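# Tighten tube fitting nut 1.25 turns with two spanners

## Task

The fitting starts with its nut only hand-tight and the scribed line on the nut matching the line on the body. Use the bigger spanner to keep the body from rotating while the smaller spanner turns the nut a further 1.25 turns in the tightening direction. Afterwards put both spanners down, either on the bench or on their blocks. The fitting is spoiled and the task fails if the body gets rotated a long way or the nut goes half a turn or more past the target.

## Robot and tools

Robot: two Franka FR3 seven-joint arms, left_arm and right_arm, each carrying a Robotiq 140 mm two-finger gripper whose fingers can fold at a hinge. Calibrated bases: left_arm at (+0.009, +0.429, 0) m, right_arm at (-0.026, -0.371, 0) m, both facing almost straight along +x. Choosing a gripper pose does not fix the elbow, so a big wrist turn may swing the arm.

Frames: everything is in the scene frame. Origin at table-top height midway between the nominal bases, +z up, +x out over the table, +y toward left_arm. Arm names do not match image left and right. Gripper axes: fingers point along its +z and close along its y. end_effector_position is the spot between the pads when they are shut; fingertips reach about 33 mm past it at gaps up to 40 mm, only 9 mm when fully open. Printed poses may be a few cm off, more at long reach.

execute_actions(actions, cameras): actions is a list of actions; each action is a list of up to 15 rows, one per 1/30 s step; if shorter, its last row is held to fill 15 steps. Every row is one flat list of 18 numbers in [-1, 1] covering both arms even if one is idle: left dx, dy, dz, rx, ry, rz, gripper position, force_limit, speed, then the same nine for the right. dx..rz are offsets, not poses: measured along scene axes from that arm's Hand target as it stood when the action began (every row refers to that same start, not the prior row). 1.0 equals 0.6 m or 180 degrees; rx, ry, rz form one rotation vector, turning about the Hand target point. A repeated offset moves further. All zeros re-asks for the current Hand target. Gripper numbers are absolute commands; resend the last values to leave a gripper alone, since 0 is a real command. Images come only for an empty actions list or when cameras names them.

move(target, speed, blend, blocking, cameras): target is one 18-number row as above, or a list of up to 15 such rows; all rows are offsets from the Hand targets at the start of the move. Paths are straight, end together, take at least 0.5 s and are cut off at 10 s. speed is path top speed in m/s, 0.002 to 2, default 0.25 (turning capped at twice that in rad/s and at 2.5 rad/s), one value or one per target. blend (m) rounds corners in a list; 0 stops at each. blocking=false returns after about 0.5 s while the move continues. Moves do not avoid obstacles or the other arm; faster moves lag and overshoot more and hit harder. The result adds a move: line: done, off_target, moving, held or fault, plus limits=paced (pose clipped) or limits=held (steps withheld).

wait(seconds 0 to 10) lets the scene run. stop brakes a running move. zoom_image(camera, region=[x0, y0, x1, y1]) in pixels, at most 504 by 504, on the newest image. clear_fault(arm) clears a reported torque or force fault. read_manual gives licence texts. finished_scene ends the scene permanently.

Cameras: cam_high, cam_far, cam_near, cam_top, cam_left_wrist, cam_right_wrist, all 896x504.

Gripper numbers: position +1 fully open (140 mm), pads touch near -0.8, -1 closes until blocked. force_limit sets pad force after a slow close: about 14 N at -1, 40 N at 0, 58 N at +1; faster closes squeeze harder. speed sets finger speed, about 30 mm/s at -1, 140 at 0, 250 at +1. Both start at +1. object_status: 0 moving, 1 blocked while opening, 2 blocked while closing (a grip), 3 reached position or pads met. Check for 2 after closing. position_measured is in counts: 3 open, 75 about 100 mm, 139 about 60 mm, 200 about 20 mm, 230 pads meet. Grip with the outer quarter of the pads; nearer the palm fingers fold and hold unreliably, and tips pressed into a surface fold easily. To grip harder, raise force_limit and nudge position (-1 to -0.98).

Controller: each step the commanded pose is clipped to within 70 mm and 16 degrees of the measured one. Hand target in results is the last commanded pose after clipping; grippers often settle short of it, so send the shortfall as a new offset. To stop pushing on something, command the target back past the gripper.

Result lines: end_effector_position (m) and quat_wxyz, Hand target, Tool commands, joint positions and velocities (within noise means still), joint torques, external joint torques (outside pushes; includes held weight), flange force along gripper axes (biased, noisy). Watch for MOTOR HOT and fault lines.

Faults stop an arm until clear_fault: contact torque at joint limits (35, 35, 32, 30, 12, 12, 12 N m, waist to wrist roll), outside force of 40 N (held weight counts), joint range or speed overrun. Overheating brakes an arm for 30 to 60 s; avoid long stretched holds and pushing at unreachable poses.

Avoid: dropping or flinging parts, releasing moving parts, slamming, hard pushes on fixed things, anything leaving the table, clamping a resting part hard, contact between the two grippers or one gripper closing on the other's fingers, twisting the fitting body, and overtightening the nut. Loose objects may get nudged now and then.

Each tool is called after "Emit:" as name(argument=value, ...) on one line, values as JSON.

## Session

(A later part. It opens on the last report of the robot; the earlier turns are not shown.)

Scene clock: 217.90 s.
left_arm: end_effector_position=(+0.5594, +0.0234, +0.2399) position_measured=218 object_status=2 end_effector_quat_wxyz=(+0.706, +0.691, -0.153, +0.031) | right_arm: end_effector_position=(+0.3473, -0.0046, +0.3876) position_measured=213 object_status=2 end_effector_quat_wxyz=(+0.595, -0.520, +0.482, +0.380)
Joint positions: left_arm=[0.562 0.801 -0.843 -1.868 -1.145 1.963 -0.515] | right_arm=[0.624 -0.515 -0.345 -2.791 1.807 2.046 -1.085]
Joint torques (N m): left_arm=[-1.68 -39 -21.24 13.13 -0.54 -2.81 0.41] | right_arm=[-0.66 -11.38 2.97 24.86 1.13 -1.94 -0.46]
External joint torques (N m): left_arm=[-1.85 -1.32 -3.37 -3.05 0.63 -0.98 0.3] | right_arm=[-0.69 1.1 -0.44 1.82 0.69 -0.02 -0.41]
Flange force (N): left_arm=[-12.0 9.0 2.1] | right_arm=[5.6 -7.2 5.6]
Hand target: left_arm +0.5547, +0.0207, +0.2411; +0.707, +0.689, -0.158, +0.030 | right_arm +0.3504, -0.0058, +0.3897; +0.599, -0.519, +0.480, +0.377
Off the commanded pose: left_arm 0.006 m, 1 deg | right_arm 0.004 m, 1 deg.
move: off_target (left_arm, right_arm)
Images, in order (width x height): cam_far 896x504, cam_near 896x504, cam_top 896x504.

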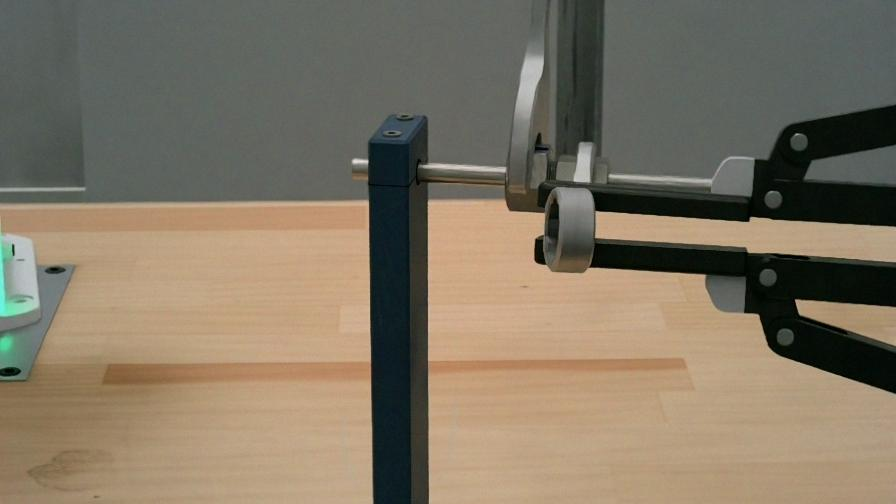

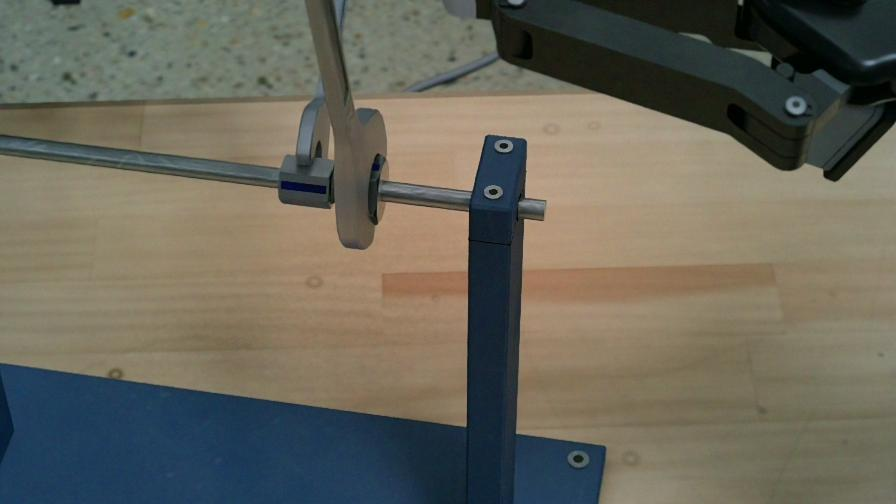

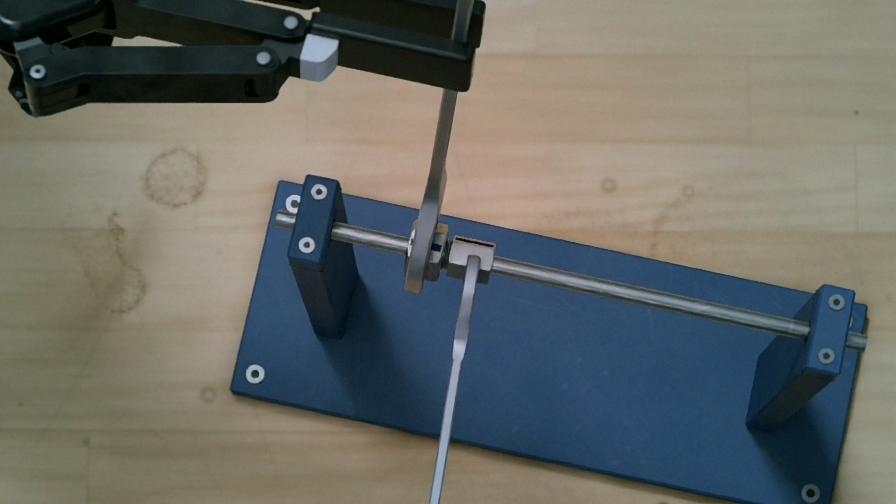

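Emit:
move(target=[[0.0130,-0.0024,0,0,0,0,-0.98,0.2,-1,0,0,0,0,0,0,-0.98,0.3,-1],[0.0130,-0.0024,0,-0.0010,-0.0055,0,-0.98,0.2,-1,0,0,0,0,0,0,-0.98,0.3,-1],[-0.0020,0.0000,0,-0.0010,-0.0055,0,-0.98,0.2,-1,0,0,0,0,0,0,-0.98,0.3,-1]], speed=0.04, blend=0.001, cameras=["cam_near","cam_far"])

Emit:
zoom_image(camera="cam_far", region=[500, 120, 640, 240])

Emit:
zoom_image(camera="cam_near", region=[260, 120, 380, 240])

Scene clock: 220.07 s.
left_arm: end_effector_position=(+0.5559, +0.0217, +0.2413) position_measured=218 object_status=2 end_effector_quat_wxyz=(+0.707, +0.688, -0.159, +0.033) | right_arm: end_effector_position=(+0.3473, -0.0046, +0.3876) position_measured=213 object_status=2 end_effector_quat_wxyz=(+0.595, -0.520, +0.482, +0.380)
Joint positions: left_arm=[0.568 0.803 -0.852 -1.874 -1.142 1.963 -0.501] | right_arm=[0.624 -0.515 -0.345 -2.791 1.807 2.046 -1.085]
Joint velocities: left_arm=[0 0.001 0.001 -0.002 0 0.001 0.005] | right_arm=[within noise]
Joint torques (N m): left_arm=[-1 -38.95 -20.31 13.48 -0.51 -2.25 0.72] | right_arm=[-0.65 -11.35 2.93 24.86 1.12 -1.94 -0.51]
External joint torques (N m): left_arm=[-0.97 -1.46 -2.1 -2.56 0.66 -0.38 0.61] | right_arm=[-0.63 1.12 -0.44 1.82 0.67 -0.02 -0.45]
Flange force (N): left_arm=[-11.6 7.9 1.2] | right_arm=[5.8 -7.2 5.7]
Hand target: left_arm +0.5535, +0.0207, +0.2411; +0.706, +0.687, -0.165, +0.036 | right_arm +0.3504, -0.0058, +0.3897; +0.599, -0.519, +0.480, +0.377
Off the commanded pose: left_arm 0.003 m, 1 deg | right_arm 0.004 m, 1 deg.
move: off_target (right_arm)
Images, in order (width x height): cam_far 896x504, cam_near 896x504.

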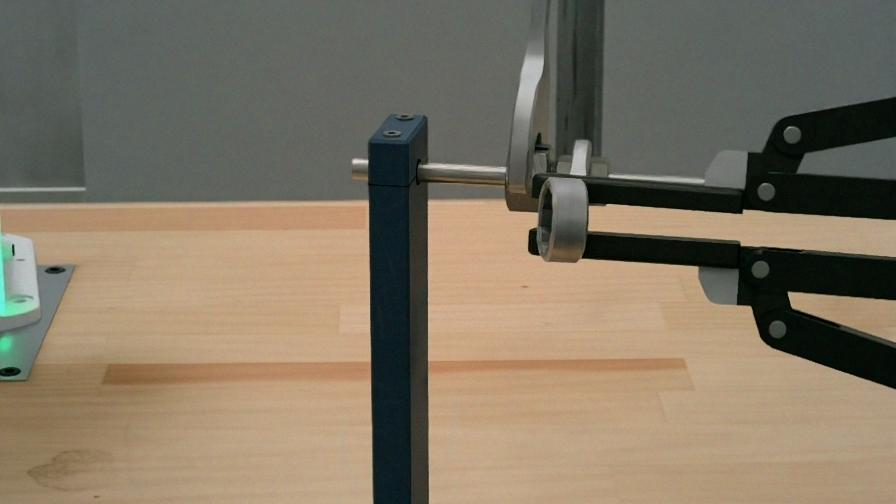

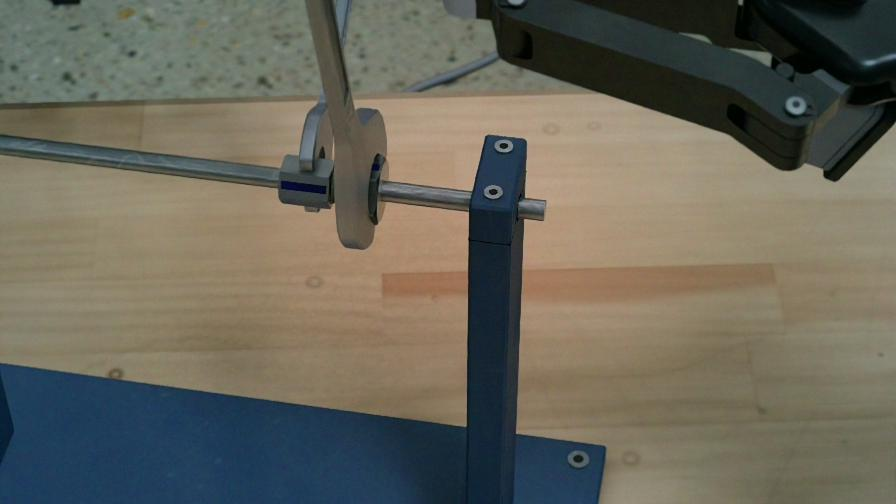

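Scaled by 3.600 from the camera's 896x504 image, which has a finer 1280x720 frame.

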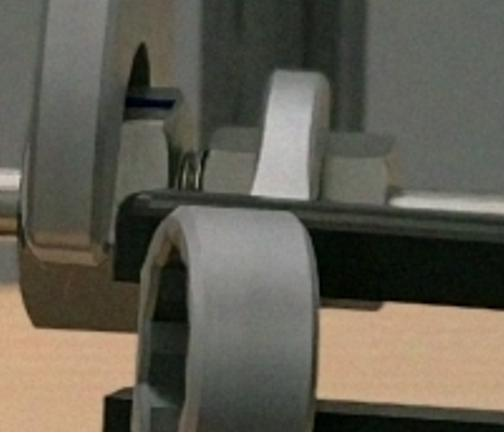

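Scaled by 4.200 from the camera's 896x504 image, which has a finer 1280x720 frame.

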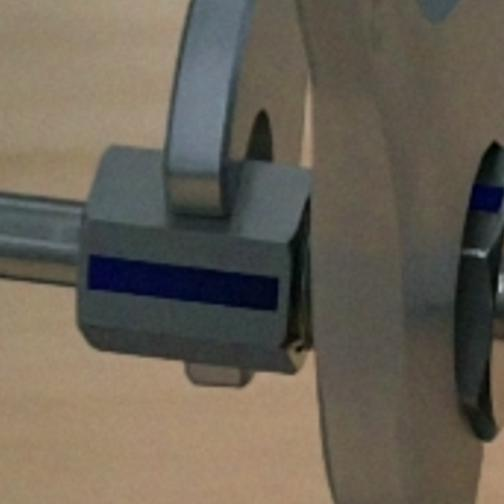

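Emit:
move(target=[[0,0,0,-0.0006,-0.0033,0,-0.98,0.2,-1,0,0,0,0,0,0,-0.98,0.3,-1],[-0.0053,0.0008,0.0005,-0.0006,-0.0033,0,-0.98,0.2,-1,0,0,0,0,0,0,-0.98,0.3,-1]], speed=0.04, blend=0.001, cameras=["cam_near","cam_far"])

Emit:
zoom_image(camera="cam_near", region=[260, 120, 380, 240])

Scene clock: 222.87 s.
left_arm: end_effector_position=(+0.5555, +0.0231, +0.2421) position_measured=218 object_status=2 end_effector_quat_wxyz=(+0.707, +0.688, -0.159, +0.038) | right_arm: end_effector_position=(+0.3473, -0.0046, +0.3876) position_measured=213 object_status=2 end_effector_quat_wxyz=(+0.595, -0.520, +0.482, +0.380)
Joint positions: left_arm=[0.578 0.798 -0.86 -1.884 -1.146 1.97 -0.49] | right_arm=[0.624 -0.515 -0.345 -2.791 1.807 2.046 -1.085]
Joint velocities: left_arm=[0.004 0.001 -0.004 -0.002 -0.001 0.002 0.006] | right_arm=[within noise]
Joint torques (N m): left_arm=[-1.91 -38.5 -20.92 12.07 0.33 -2.75 0.82] | right_arm=[-0.7 -11.38 2.97 24.84 1.12 -1.94 -0.46]
External joint torques (N m): left_arm=[-1.92 -1.41 -2.76 -3.96 1.49 -0.88 0.71] | right_arm=[-0.66 1.12 -0.38 1.71 0.67 -0.02 -0.4]
Flange force (N): left_arm=[-14.6 8.9 1.3] | right_arm=[5.6 -6.9 5.6]
Hand target: left_arm +0.5503, +0.0212, +0.2414; +0.706, +0.687, -0.168, +0.039 | right_arm +0.3504, -0.0058, +0.3897; +0.599, -0.519, +0.480, +0.377
Off the commanded pose: left_arm 0.006 m, 1 deg | right_arm 0.004 m, 1 deg.
move: off_target (left_arm, right_arm)
Images, in order (width x height): cam_far 896x504, cam_near 896x504.

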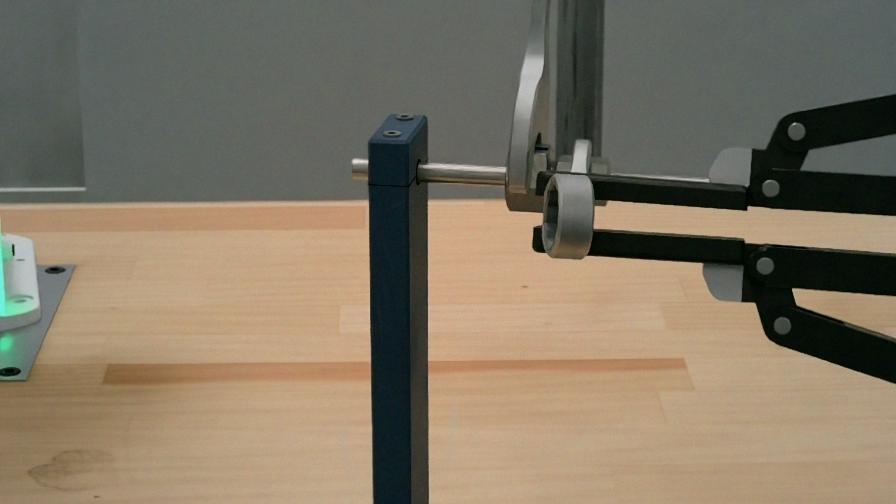

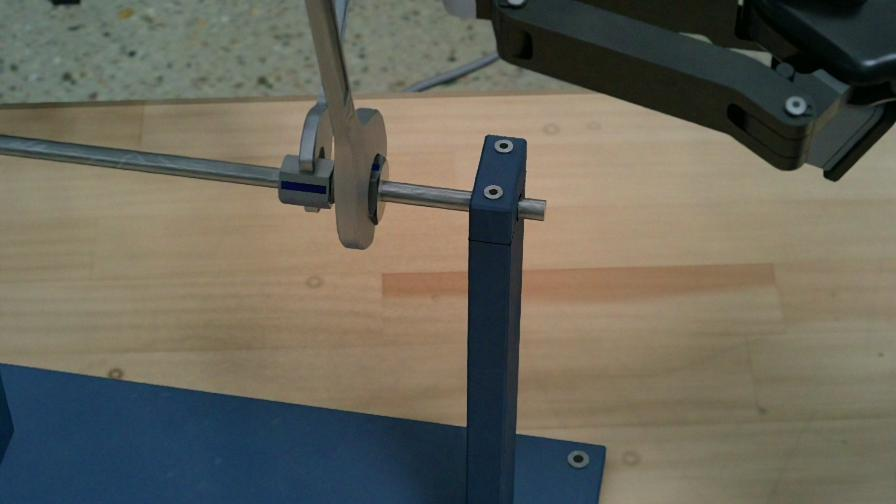

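Scaled by 4.200 from the camera's 896x504 image, which has a finer 1280x720 frame.

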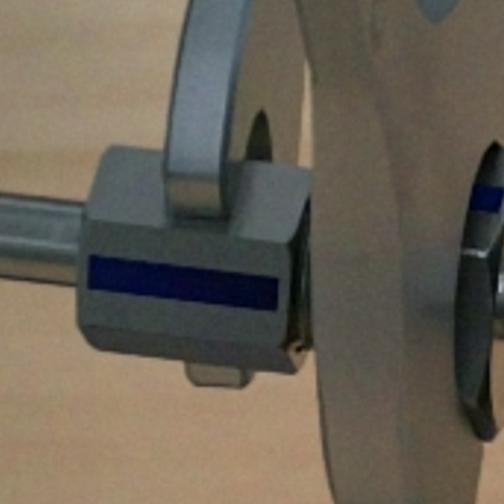

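Emit:
move(target=[[-0.0020,0.0000,0,-0.0012,-0.0066,0,-0.98,0.2,-1,0,0,0,0,0,0,-0.98,0.3,-1],[-0.0035,0.0003,-0.0005,0.0014,0.0075,0,-0.98,0.2,-1,0,0,0,0,0,0,-0.98,0.3,-1],[-0.0035,0.0003,0,0.0002,0.0010,0,-0.98,0.2,-1,0,0,0,0,0,0,-0.98,0.3,-1]], speed=0.04, blend=0.001, cameras=["cam_near","cam_far"])

Emit:
zoom_image(camera="cam_near", region=[260, 120, 380, 240])

Scene clock: 225.40 s.
left_arm: end_effector_position=(+0.5554, +0.0239, +0.2423) position_measured=218 object_status=2 end_effector_quat_wxyz=(+0.706, +0.689, -0.158, +0.040) | right_arm: end_effector_position=(+0.3473, -0.0046, +0.3876) position_measured=213 object_status=2 end_effector_quat_wxyz=(+0.595, -0.520, +0.482, +0.380)
Joint positions: left_arm=[0.586 0.796 -0.867 -1.892 -1.148 1.976 -0.487] | right_arm=[0.624 -0.515 -0.345 -2.791 1.807 2.046 -1.085]
Joint torques (N m): left_arm=[-1.95 -37.79 -20.79 11.63 0.9 -3.1 0.73] | right_arm=[-0.74 -11.39 2.96 24.83 1.12 -1.94 -0.48]
External joint torques (N m): left_arm=[-1.84 -0.99 -2.48 -4.26 2.04 -1.22 0.63] | right_arm=[-0.72 1.03 -0.41 1.83 0.68 -0.03 -0.42]
Flange force (N): left_arm=[-14.2 7.8 -0.1] | right_arm=[5.4 -7.0 5.5]
Hand target: left_arm +0.5482, +0.0213, +0.2414; +0.706, +0.687, -0.167, +0.038 | right_arm +0.3504, -0.0058, +0.3897; +0.599, -0.519, +0.480, +0.377
Off the commanded pose: left_arm 0.008 m, 1 deg | right_arm 0.004 m, 1 deg.
move: off_target (left_arm, right_arm)
Images, in order (width x height): cam_far 896x504, cam_near 896x504.

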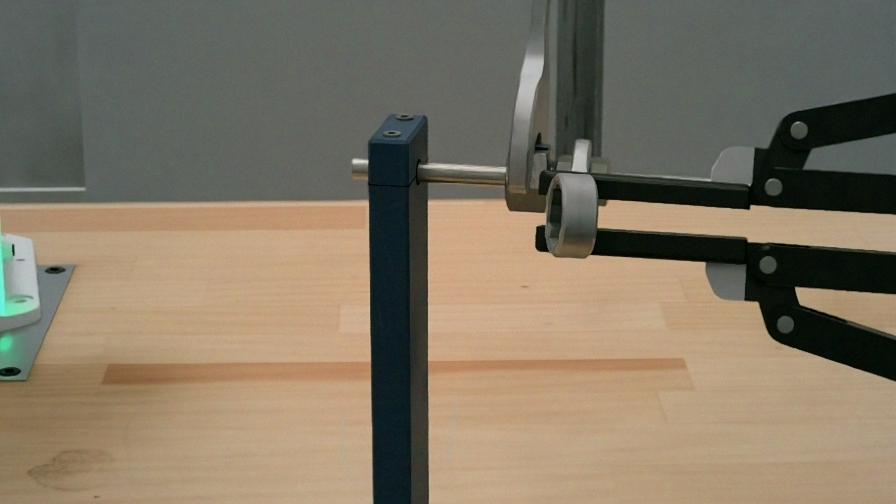

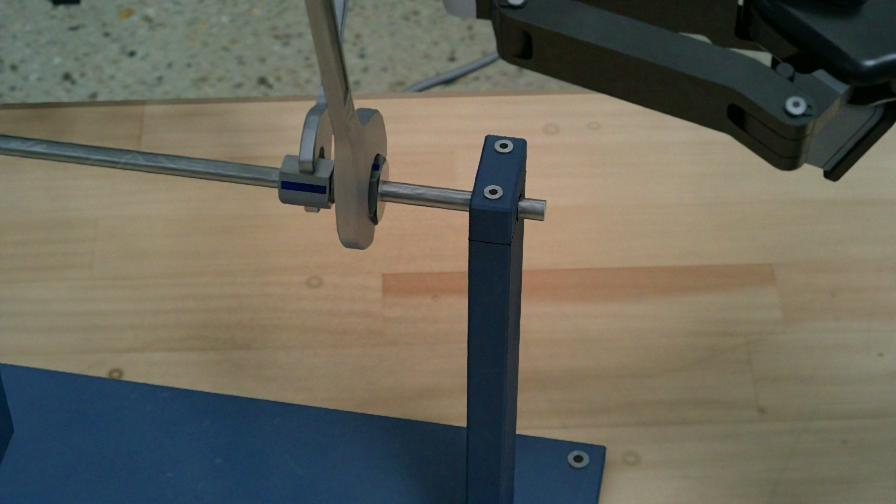

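Scaled by 4.200 from the camera's 896x504 image, which has a finer 1280x720 frame.

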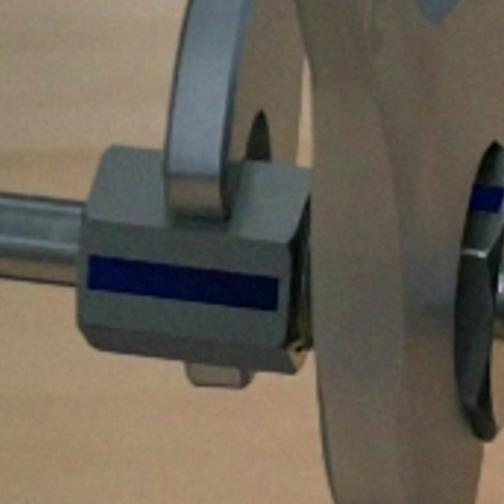

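Emit:
move(target=[[0.0150,-0.0020,0.0020,-0.0006,-0.0033,0,-0.98,0.2,-1,0,0,0,0,0,0,-0.98,0.3,-1],[0.0000,0.0005,0.0025,-0.0006,-0.0033,0,-0.98,0.2,-1,0,0,0,0,0,0,-0.98,0.3,-1]], speed=0.05, blend=0.001, cameras=["cam_near","cam_far"])

Emit:
zoom_image(camera="cam_near", region=[260, 120, 380, 240])

Emit:
zoom_image(camera="cam_far", region=[500, 120, 640, 240])

Scene clock: 228.57 s.
left_arm: end_effector_position=(+0.5553, +0.0244, +0.2428) position_measured=218 object_status=2 end_effector_quat_wxyz=(+0.706, +0.689, -0.160, +0.042) | right_arm: end_effector_position=(+0.3473, -0.0046, +0.3876) position_measured=213 object_status=2 end_effector_quat_wxyz=(+0.595, -0.520, +0.482, +0.380)
Joint positions: left_arm=[0.592 0.797 -0.872 -1.893 -1.144 1.979 -0.484] | right_arm=[0.624 -0.515 -0.345 -2.791 1.807 2.046 -1.085]
Joint velocities: left_arm=[0.002 0 -0.003 -0.002 0 0.003 0.002] | right_arm=[within noise]
Joint torques (N m): left_arm=[-2.1 -38.18 -21.25 11.81 0.68 -3.15 0.89] | right_arm=[-0.68 -11.43 2.95 24.85 1.13 -1.95 -0.46]
External joint torques (N m): left_arm=[-2.11 -1.43 -2.92 -4.14 1.82 -1.28 0.79] | right_arm=[-0.66 1.1 -0.42 1.7 0.67 -0.03 -0.41]
Flange force (N): left_arm=[-14.6 9.0 0.6] | right_arm=[5.6 -6.9 5.5]
Hand target: left_arm +0.5482, +0.0216, +0.2429; +0.706, +0.686, -0.171, +0.042 | right_arm +0.3504, -0.0058, +0.3897; +0.599, -0.519, +0.480, +0.377
Off the commanded pose: left_arm 0.008 m, 1 deg | right_arm 0.004 m, 1 deg.
move: off_target (left_arm, right_arm)
Images, in order (width x height): cam_far 896x504, cam_near 896x504.

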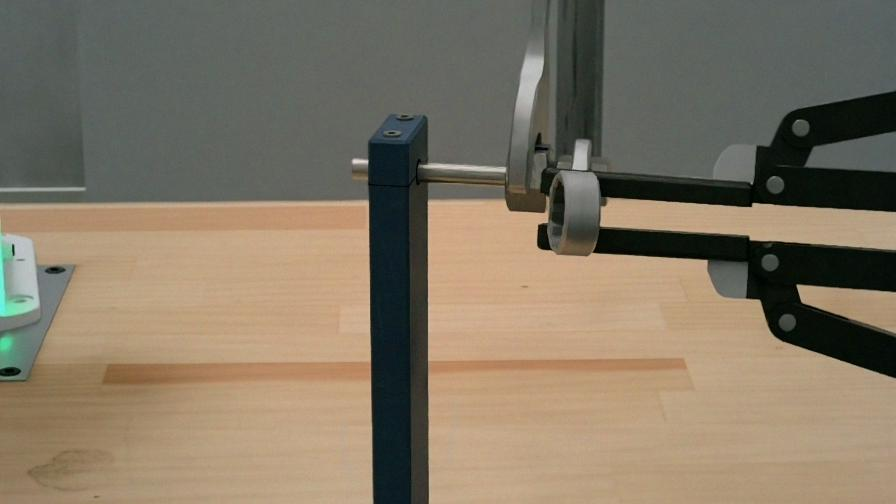

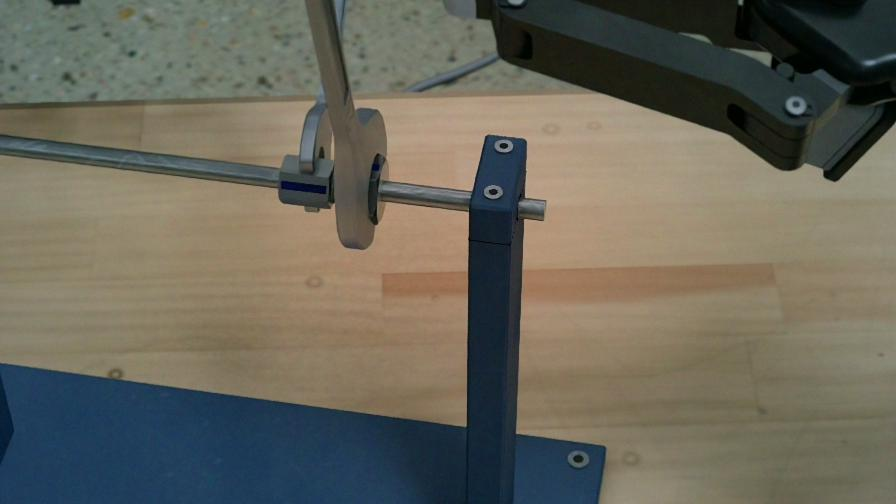

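Scaled by 4.200 from the camera's 896x504 image, which has a finer 1280x720 frame.

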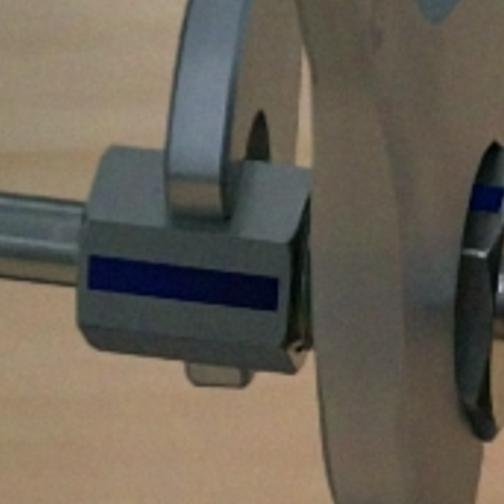

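Scaled by 3.600 from the camera's 896x504 image, which has a finer 1280x720 frame.

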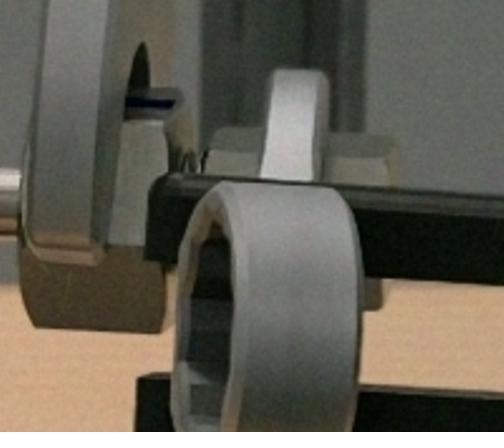

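Emit:
zoom_image(camera="cam_far", region=[550, 145, 580, 170])

Emit:
zoom_image(camera="cam_near", region=[270, 140, 345, 220])

Emit:
zoom_image(camera="cam_near", region=[335, 140, 400, 260])

Scaled by 16.800 from the camera's 896x504 image, which has a finer 1280x720 frame.

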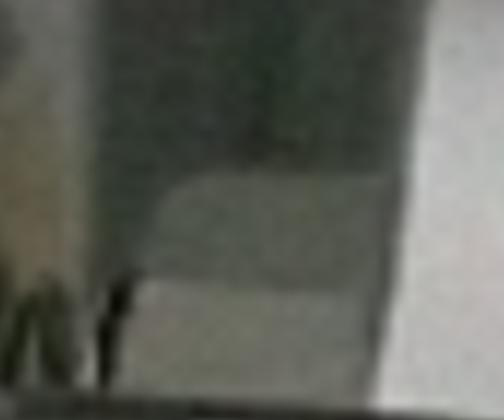

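Scaled by 6.300 from the camera's 896x504 image, which has a finer 1280x720 frame.

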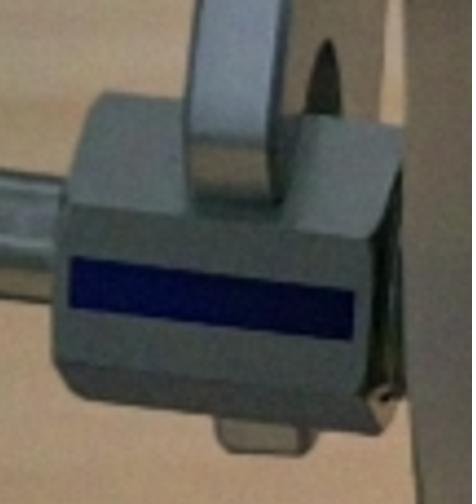

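Scaled by 4.200 from the camera's 896x504 image, which has a finer 1280x720 frame.

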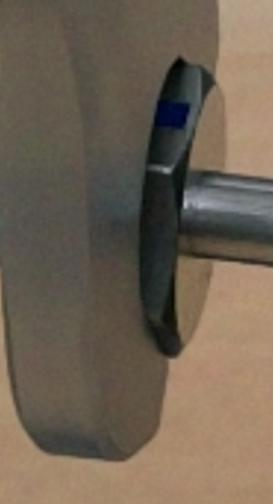

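Emit:
move(target=[[-0.0210,0.0035,0.0560,-0.0140,-0.0750,0,-0.98,0.2,-1,0,0,0,0,0,0,-0.98,0.3,-1]], speed=0.05, cameras=["cam_near","cam_far","cam_top"])

Emit:
zoom_image(camera="cam_near", region=[260, 120, 380, 240])

Emit:
zoom_image(camera="cam_far", region=[500, 120, 640, 240])

Scene clock: 236.70 s.
left_arm: end_effector_position=(+0.5436, +0.0269, +0.2749) position_measured=218 object_status=2 end_effector_quat_wxyz=(+0.695, +0.667, -0.238, +0.125) | right_arm: end_effector_position=(+0.3473, -0.0046, +0.3876) position_measured=213 object_status=2 end_effector_quat_wxyz=(+0.595, -0.520, +0.482, +0.380)
Joint positions: left_arm=[0.702 0.756 -0.993 -1.962 -1.133 2.016 -0.288] | right_arm=[0.624 -0.515 -0.345 -2.791 1.807 2.046 -1.085]
Joint velocities: left_arm=[-0.001 0 0 -0.001 0 0 0.006] | right_arm=[within noise]
Joint torques (N m): left_arm=[-1.27 -34.59 -23.03 13.06 0.64 -3.66 1.05] | right_arm=[-0.69 -11.38 2.98 24.85 1.13 -1.94 -0.5]
External joint torques (N m): left_arm=[-1.24 -1.74 -4.04 -3.1 1.72 -1.87 0.95] | right_arm=[-0.72 1.03 -0.43 1.85 0.68 -0.02 -0.45]
Flange force (N): left_arm=[-11.2 13.8 -1.3] | right_arm=[5.5 -7.1 5.5]
Hand target: left_arm +0.5356, +0.0237, +0.2765; +0.696, +0.661, -0.251, +0.126 | right_arm +0.3504, -0.0058, +0.3897; +0.599, -0.519, +0.480, +0.377
Off the commanded pose: left_arm 0.009 m, 2 deg | right_arm 0.004 m, 1 deg.
move: off_target (left_arm, right_arm)
Images, in order (width x height): cam_far 896x504, cam_near 896x504, cam_top 896x504.

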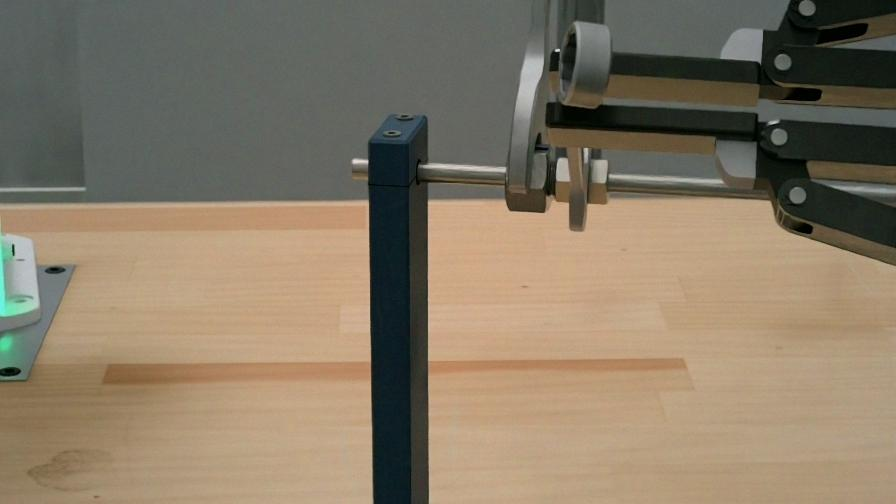

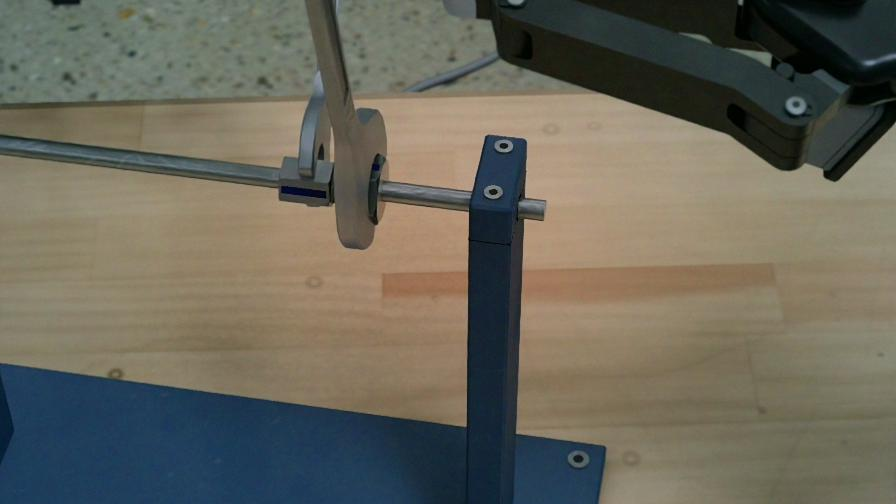

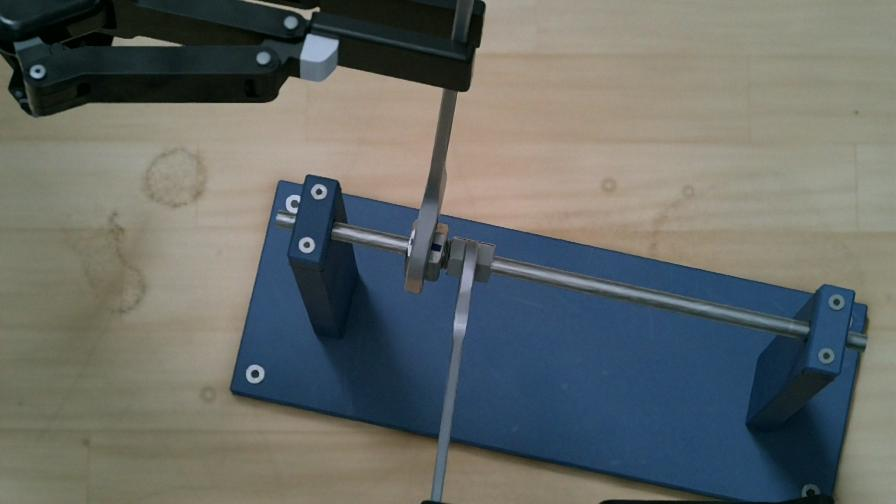

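Scaled by 4.200 from the camera's 896x504 image, which has a finer 1280x720 frame.

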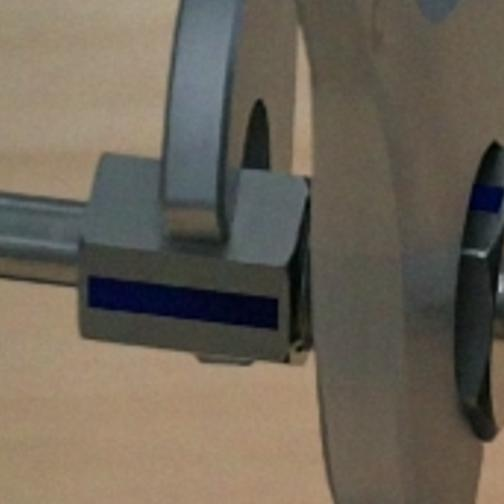

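Scaled by 3.600 from the camera's 896x504 image, which has a finer 1280x720 frame.

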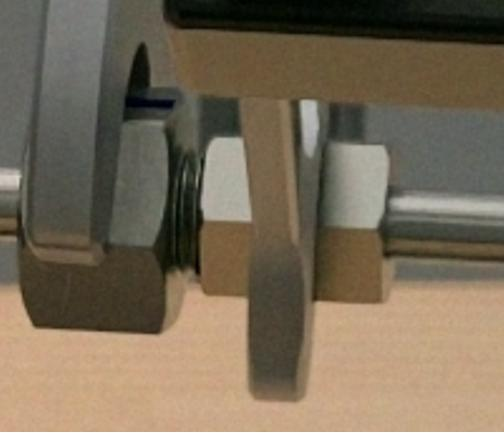

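Emit:
move(target=[[-0.0310,0.0067,0.0520,-0.01413,-0.07591,0,-0.98,0.2,-1,0,0,0,0,0,0,-0.98,0.3,-1],[-0.0780,0.0155,0.0932,-0.02938,-0.15783,0,-0.98,0.2,-1,0,0,0,0,0,0,-0.98,0.3,-1],[-0.1340,0.0258,0.1207,-0.04463,-0.23974,0,-0.98,0.2,-1,0,0,0,0,0,0,-0.98,0.3,-1]], speed=0.08, blend=0.005, cameras=["cam_near","cam_far"])

Emit:
zoom_image(camera="cam_near", region=[270, 140, 345, 220])

Emit:
zoom_image(camera="cam_far", region=[545, 135, 620, 225])

Scene clock: 243.70 s.
left_arm: end_effector_position=(+0.4626, +0.0425, +0.3462) position_measured=218 object_status=2 end_effector_quat_wxyz=(+0.598, +0.531, -0.469, +0.373) | right_arm: end_effector_position=(+0.3473, -0.0046, +0.3876) position_measured=213 object_status=2 end_effector_quat_wxyz=(+0.595, -0.520, +0.482, +0.380)
Joint positions: left_arm=[1.174 0.722 -1.473 -2.272 -1.094 2.148 0.396] | right_arm=[0.624 -0.515 -0.345 -2.791 1.807 2.046 -1.085]
Joint velocities: left_arm=[-0.001 0 -0.001 0 0.001 0 0.005] | right_arm=[within noise]
Joint torques (N m): left_arm=[-1.49 -16.58 -24.84 13.71 0.27 -3.39 1.25] | right_arm=[-0.67 -11.41 2.97 24.87 1.12 -1.95 -0.49]
External joint torques (N m): left_arm=[-1.46 0.24 -5.11 -2.1 1.11 -1.75 1.2] | right_arm=[-0.74 0.97 -0.48 1.91 0.68 -0.02 -0.43]
Flange force (N): left_arm=[3.0 17.2 -0.1] | right_arm=[5.3 -7.2 5.3]
Hand target: left_arm +0.4552, +0.0392, +0.3489; +0.598, +0.519, -0.480, +0.377 | right_arm +0.3504, -0.0058, +0.3897; +0.599, -0.519, +0.480, +0.377
Off the commanded pose: left_arm 0.008 m, 2 deg | right_arm 0.004 m, 1 deg.
move: off_target (left_arm, right_arm)
Images, in order (width x height): cam_far 896x504, cam_near 896x504.

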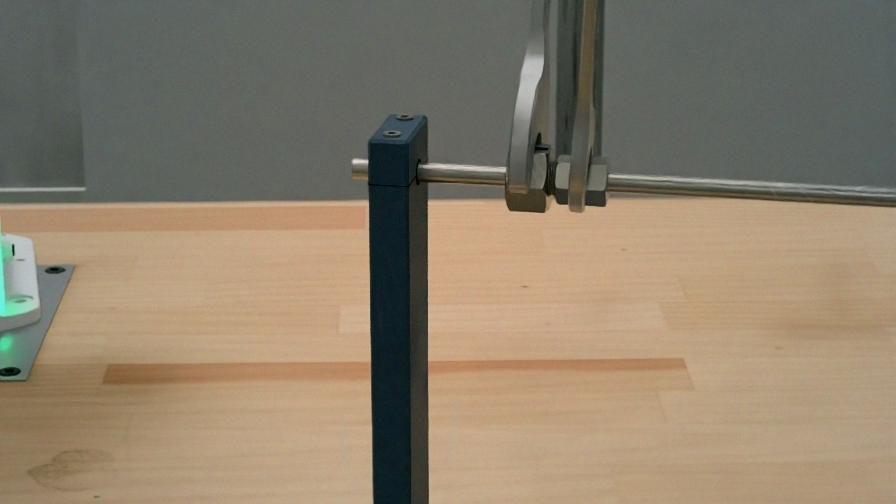

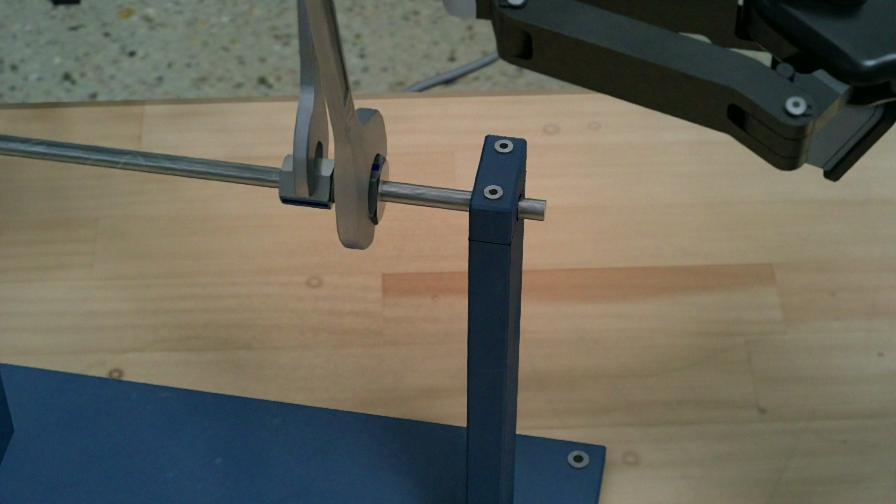

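Scaled by 6.300 from the camera's 896x504 image, which has a finer 1280x720 frame.

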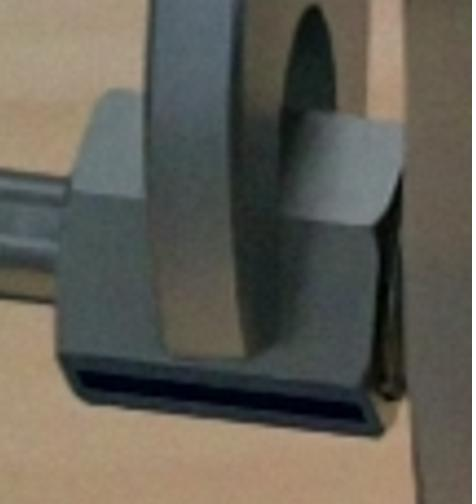

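Scaled by 5.600 from the camera's 896x504 image, which has a finer 1280x720 frame.

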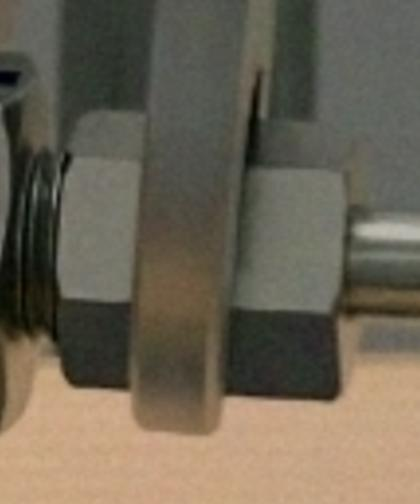

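Emit:
move(target=[-0.0095,0.0020,0.0028,-0.00244,-0.01311,0,-0.98,0.2,-1,0,0,0,0,0,0,-0.98,0.3,-1], speed=0.05, cameras=["cam_near","cam_far"])

Emit:
zoom_image(camera="cam_near", region=[270, 140, 345, 220])

Emit:
zoom_image(camera="cam_far", region=[545, 135, 620, 225])

Scene clock: 248.33 s.
left_arm: end_effector_position=(+0.4569, +0.0435, +0.3481) position_measured=218 object_status=2 end_effector_quat_wxyz=(+0.591, +0.521, -0.480, +0.385) | right_arm: end_effector_position=(+0.3473, -0.0046, +0.3876) position_measured=213 object_status=2 end_effector_quat_wxyz=(+0.595, -0.520, +0.482, +0.380)
Joint positions: left_arm=[1.202 0.739 -1.502 -2.293 -1.083 2.166 0.431] | right_arm=[0.624 -0.515 -0.345 -2.791 1.807 2.046 -1.085]
Joint velocities: left_arm=[0 0.002 -0.001 0 0 0.001 0.005] | right_arm=[within noise]
Joint torques (N m): left_arm=[-1.4 -15.75 -25.1 13.32 0.38 -3.37 1.23] | right_arm=[-0.71 -11.41 2.96 24.84 1.12 -1.94 -0.48]
External joint torques (N m): left_arm=[-1.51 0.44 -5.14 -2.46 1.19 -1.76 1.18] | right_arm=[-0.71 1.06 -0.44 1.78 0.67 -0.02 -0.42]
Flange force (N): left_arm=[3.4 17.7 -0.2] | right_arm=[5.5 -7.0 5.4]
Hand target: left_arm +0.4495, +0.0404, +0.3506; +0.590, +0.509, -0.491, +0.389 | right_arm +0.3504, -0.0058, +0.3897; +0.599, -0.519, +0.480, +0.377
Off the commanded pose: left_arm 0.008 m, 2 deg | right_arm 0.004 m, 1 deg.
move: off_target (left_arm, right_arm)
Images, in order (width x height): cam_far 896x504, cam_near 896x504.

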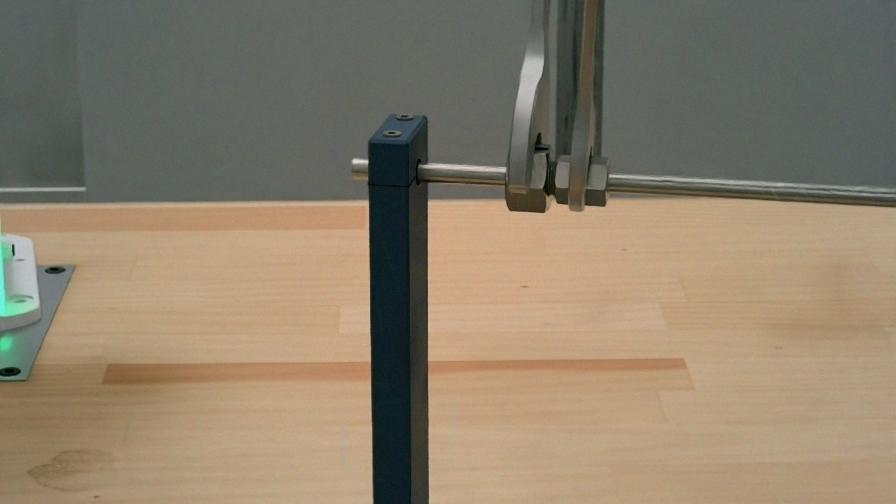

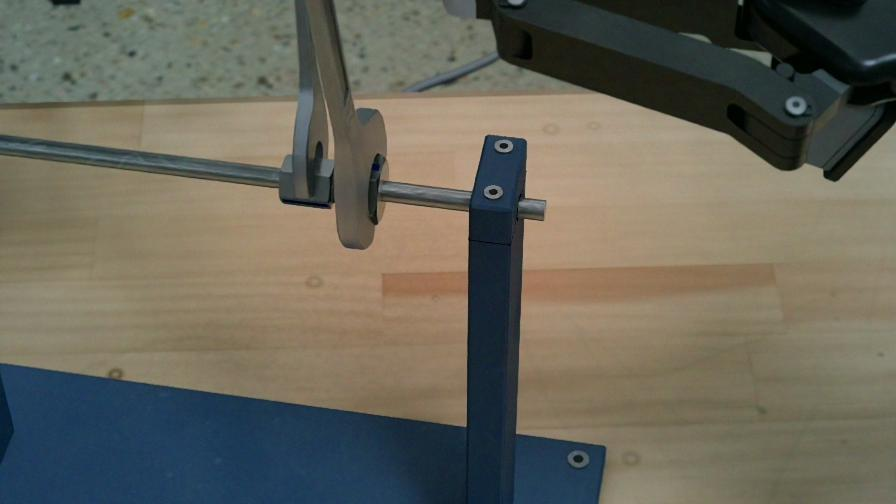

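Scaled by 6.300 from the camera's 896x504 image, which has a finer 1280x720 frame.

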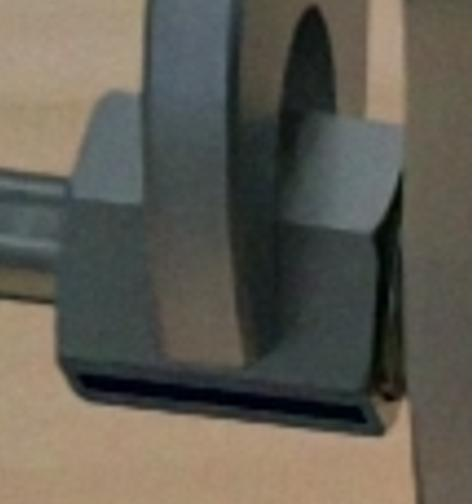

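Scaled by 5.600 from the camera's 896x504 image, which has a finer 1280x720 frame.

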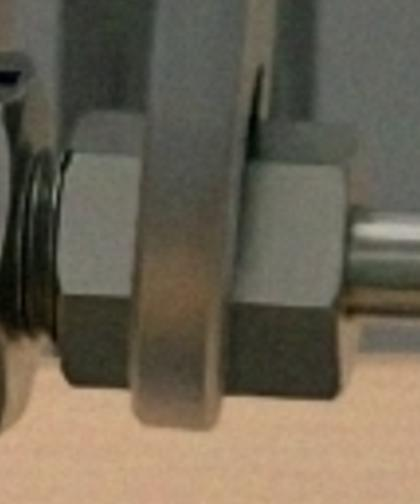

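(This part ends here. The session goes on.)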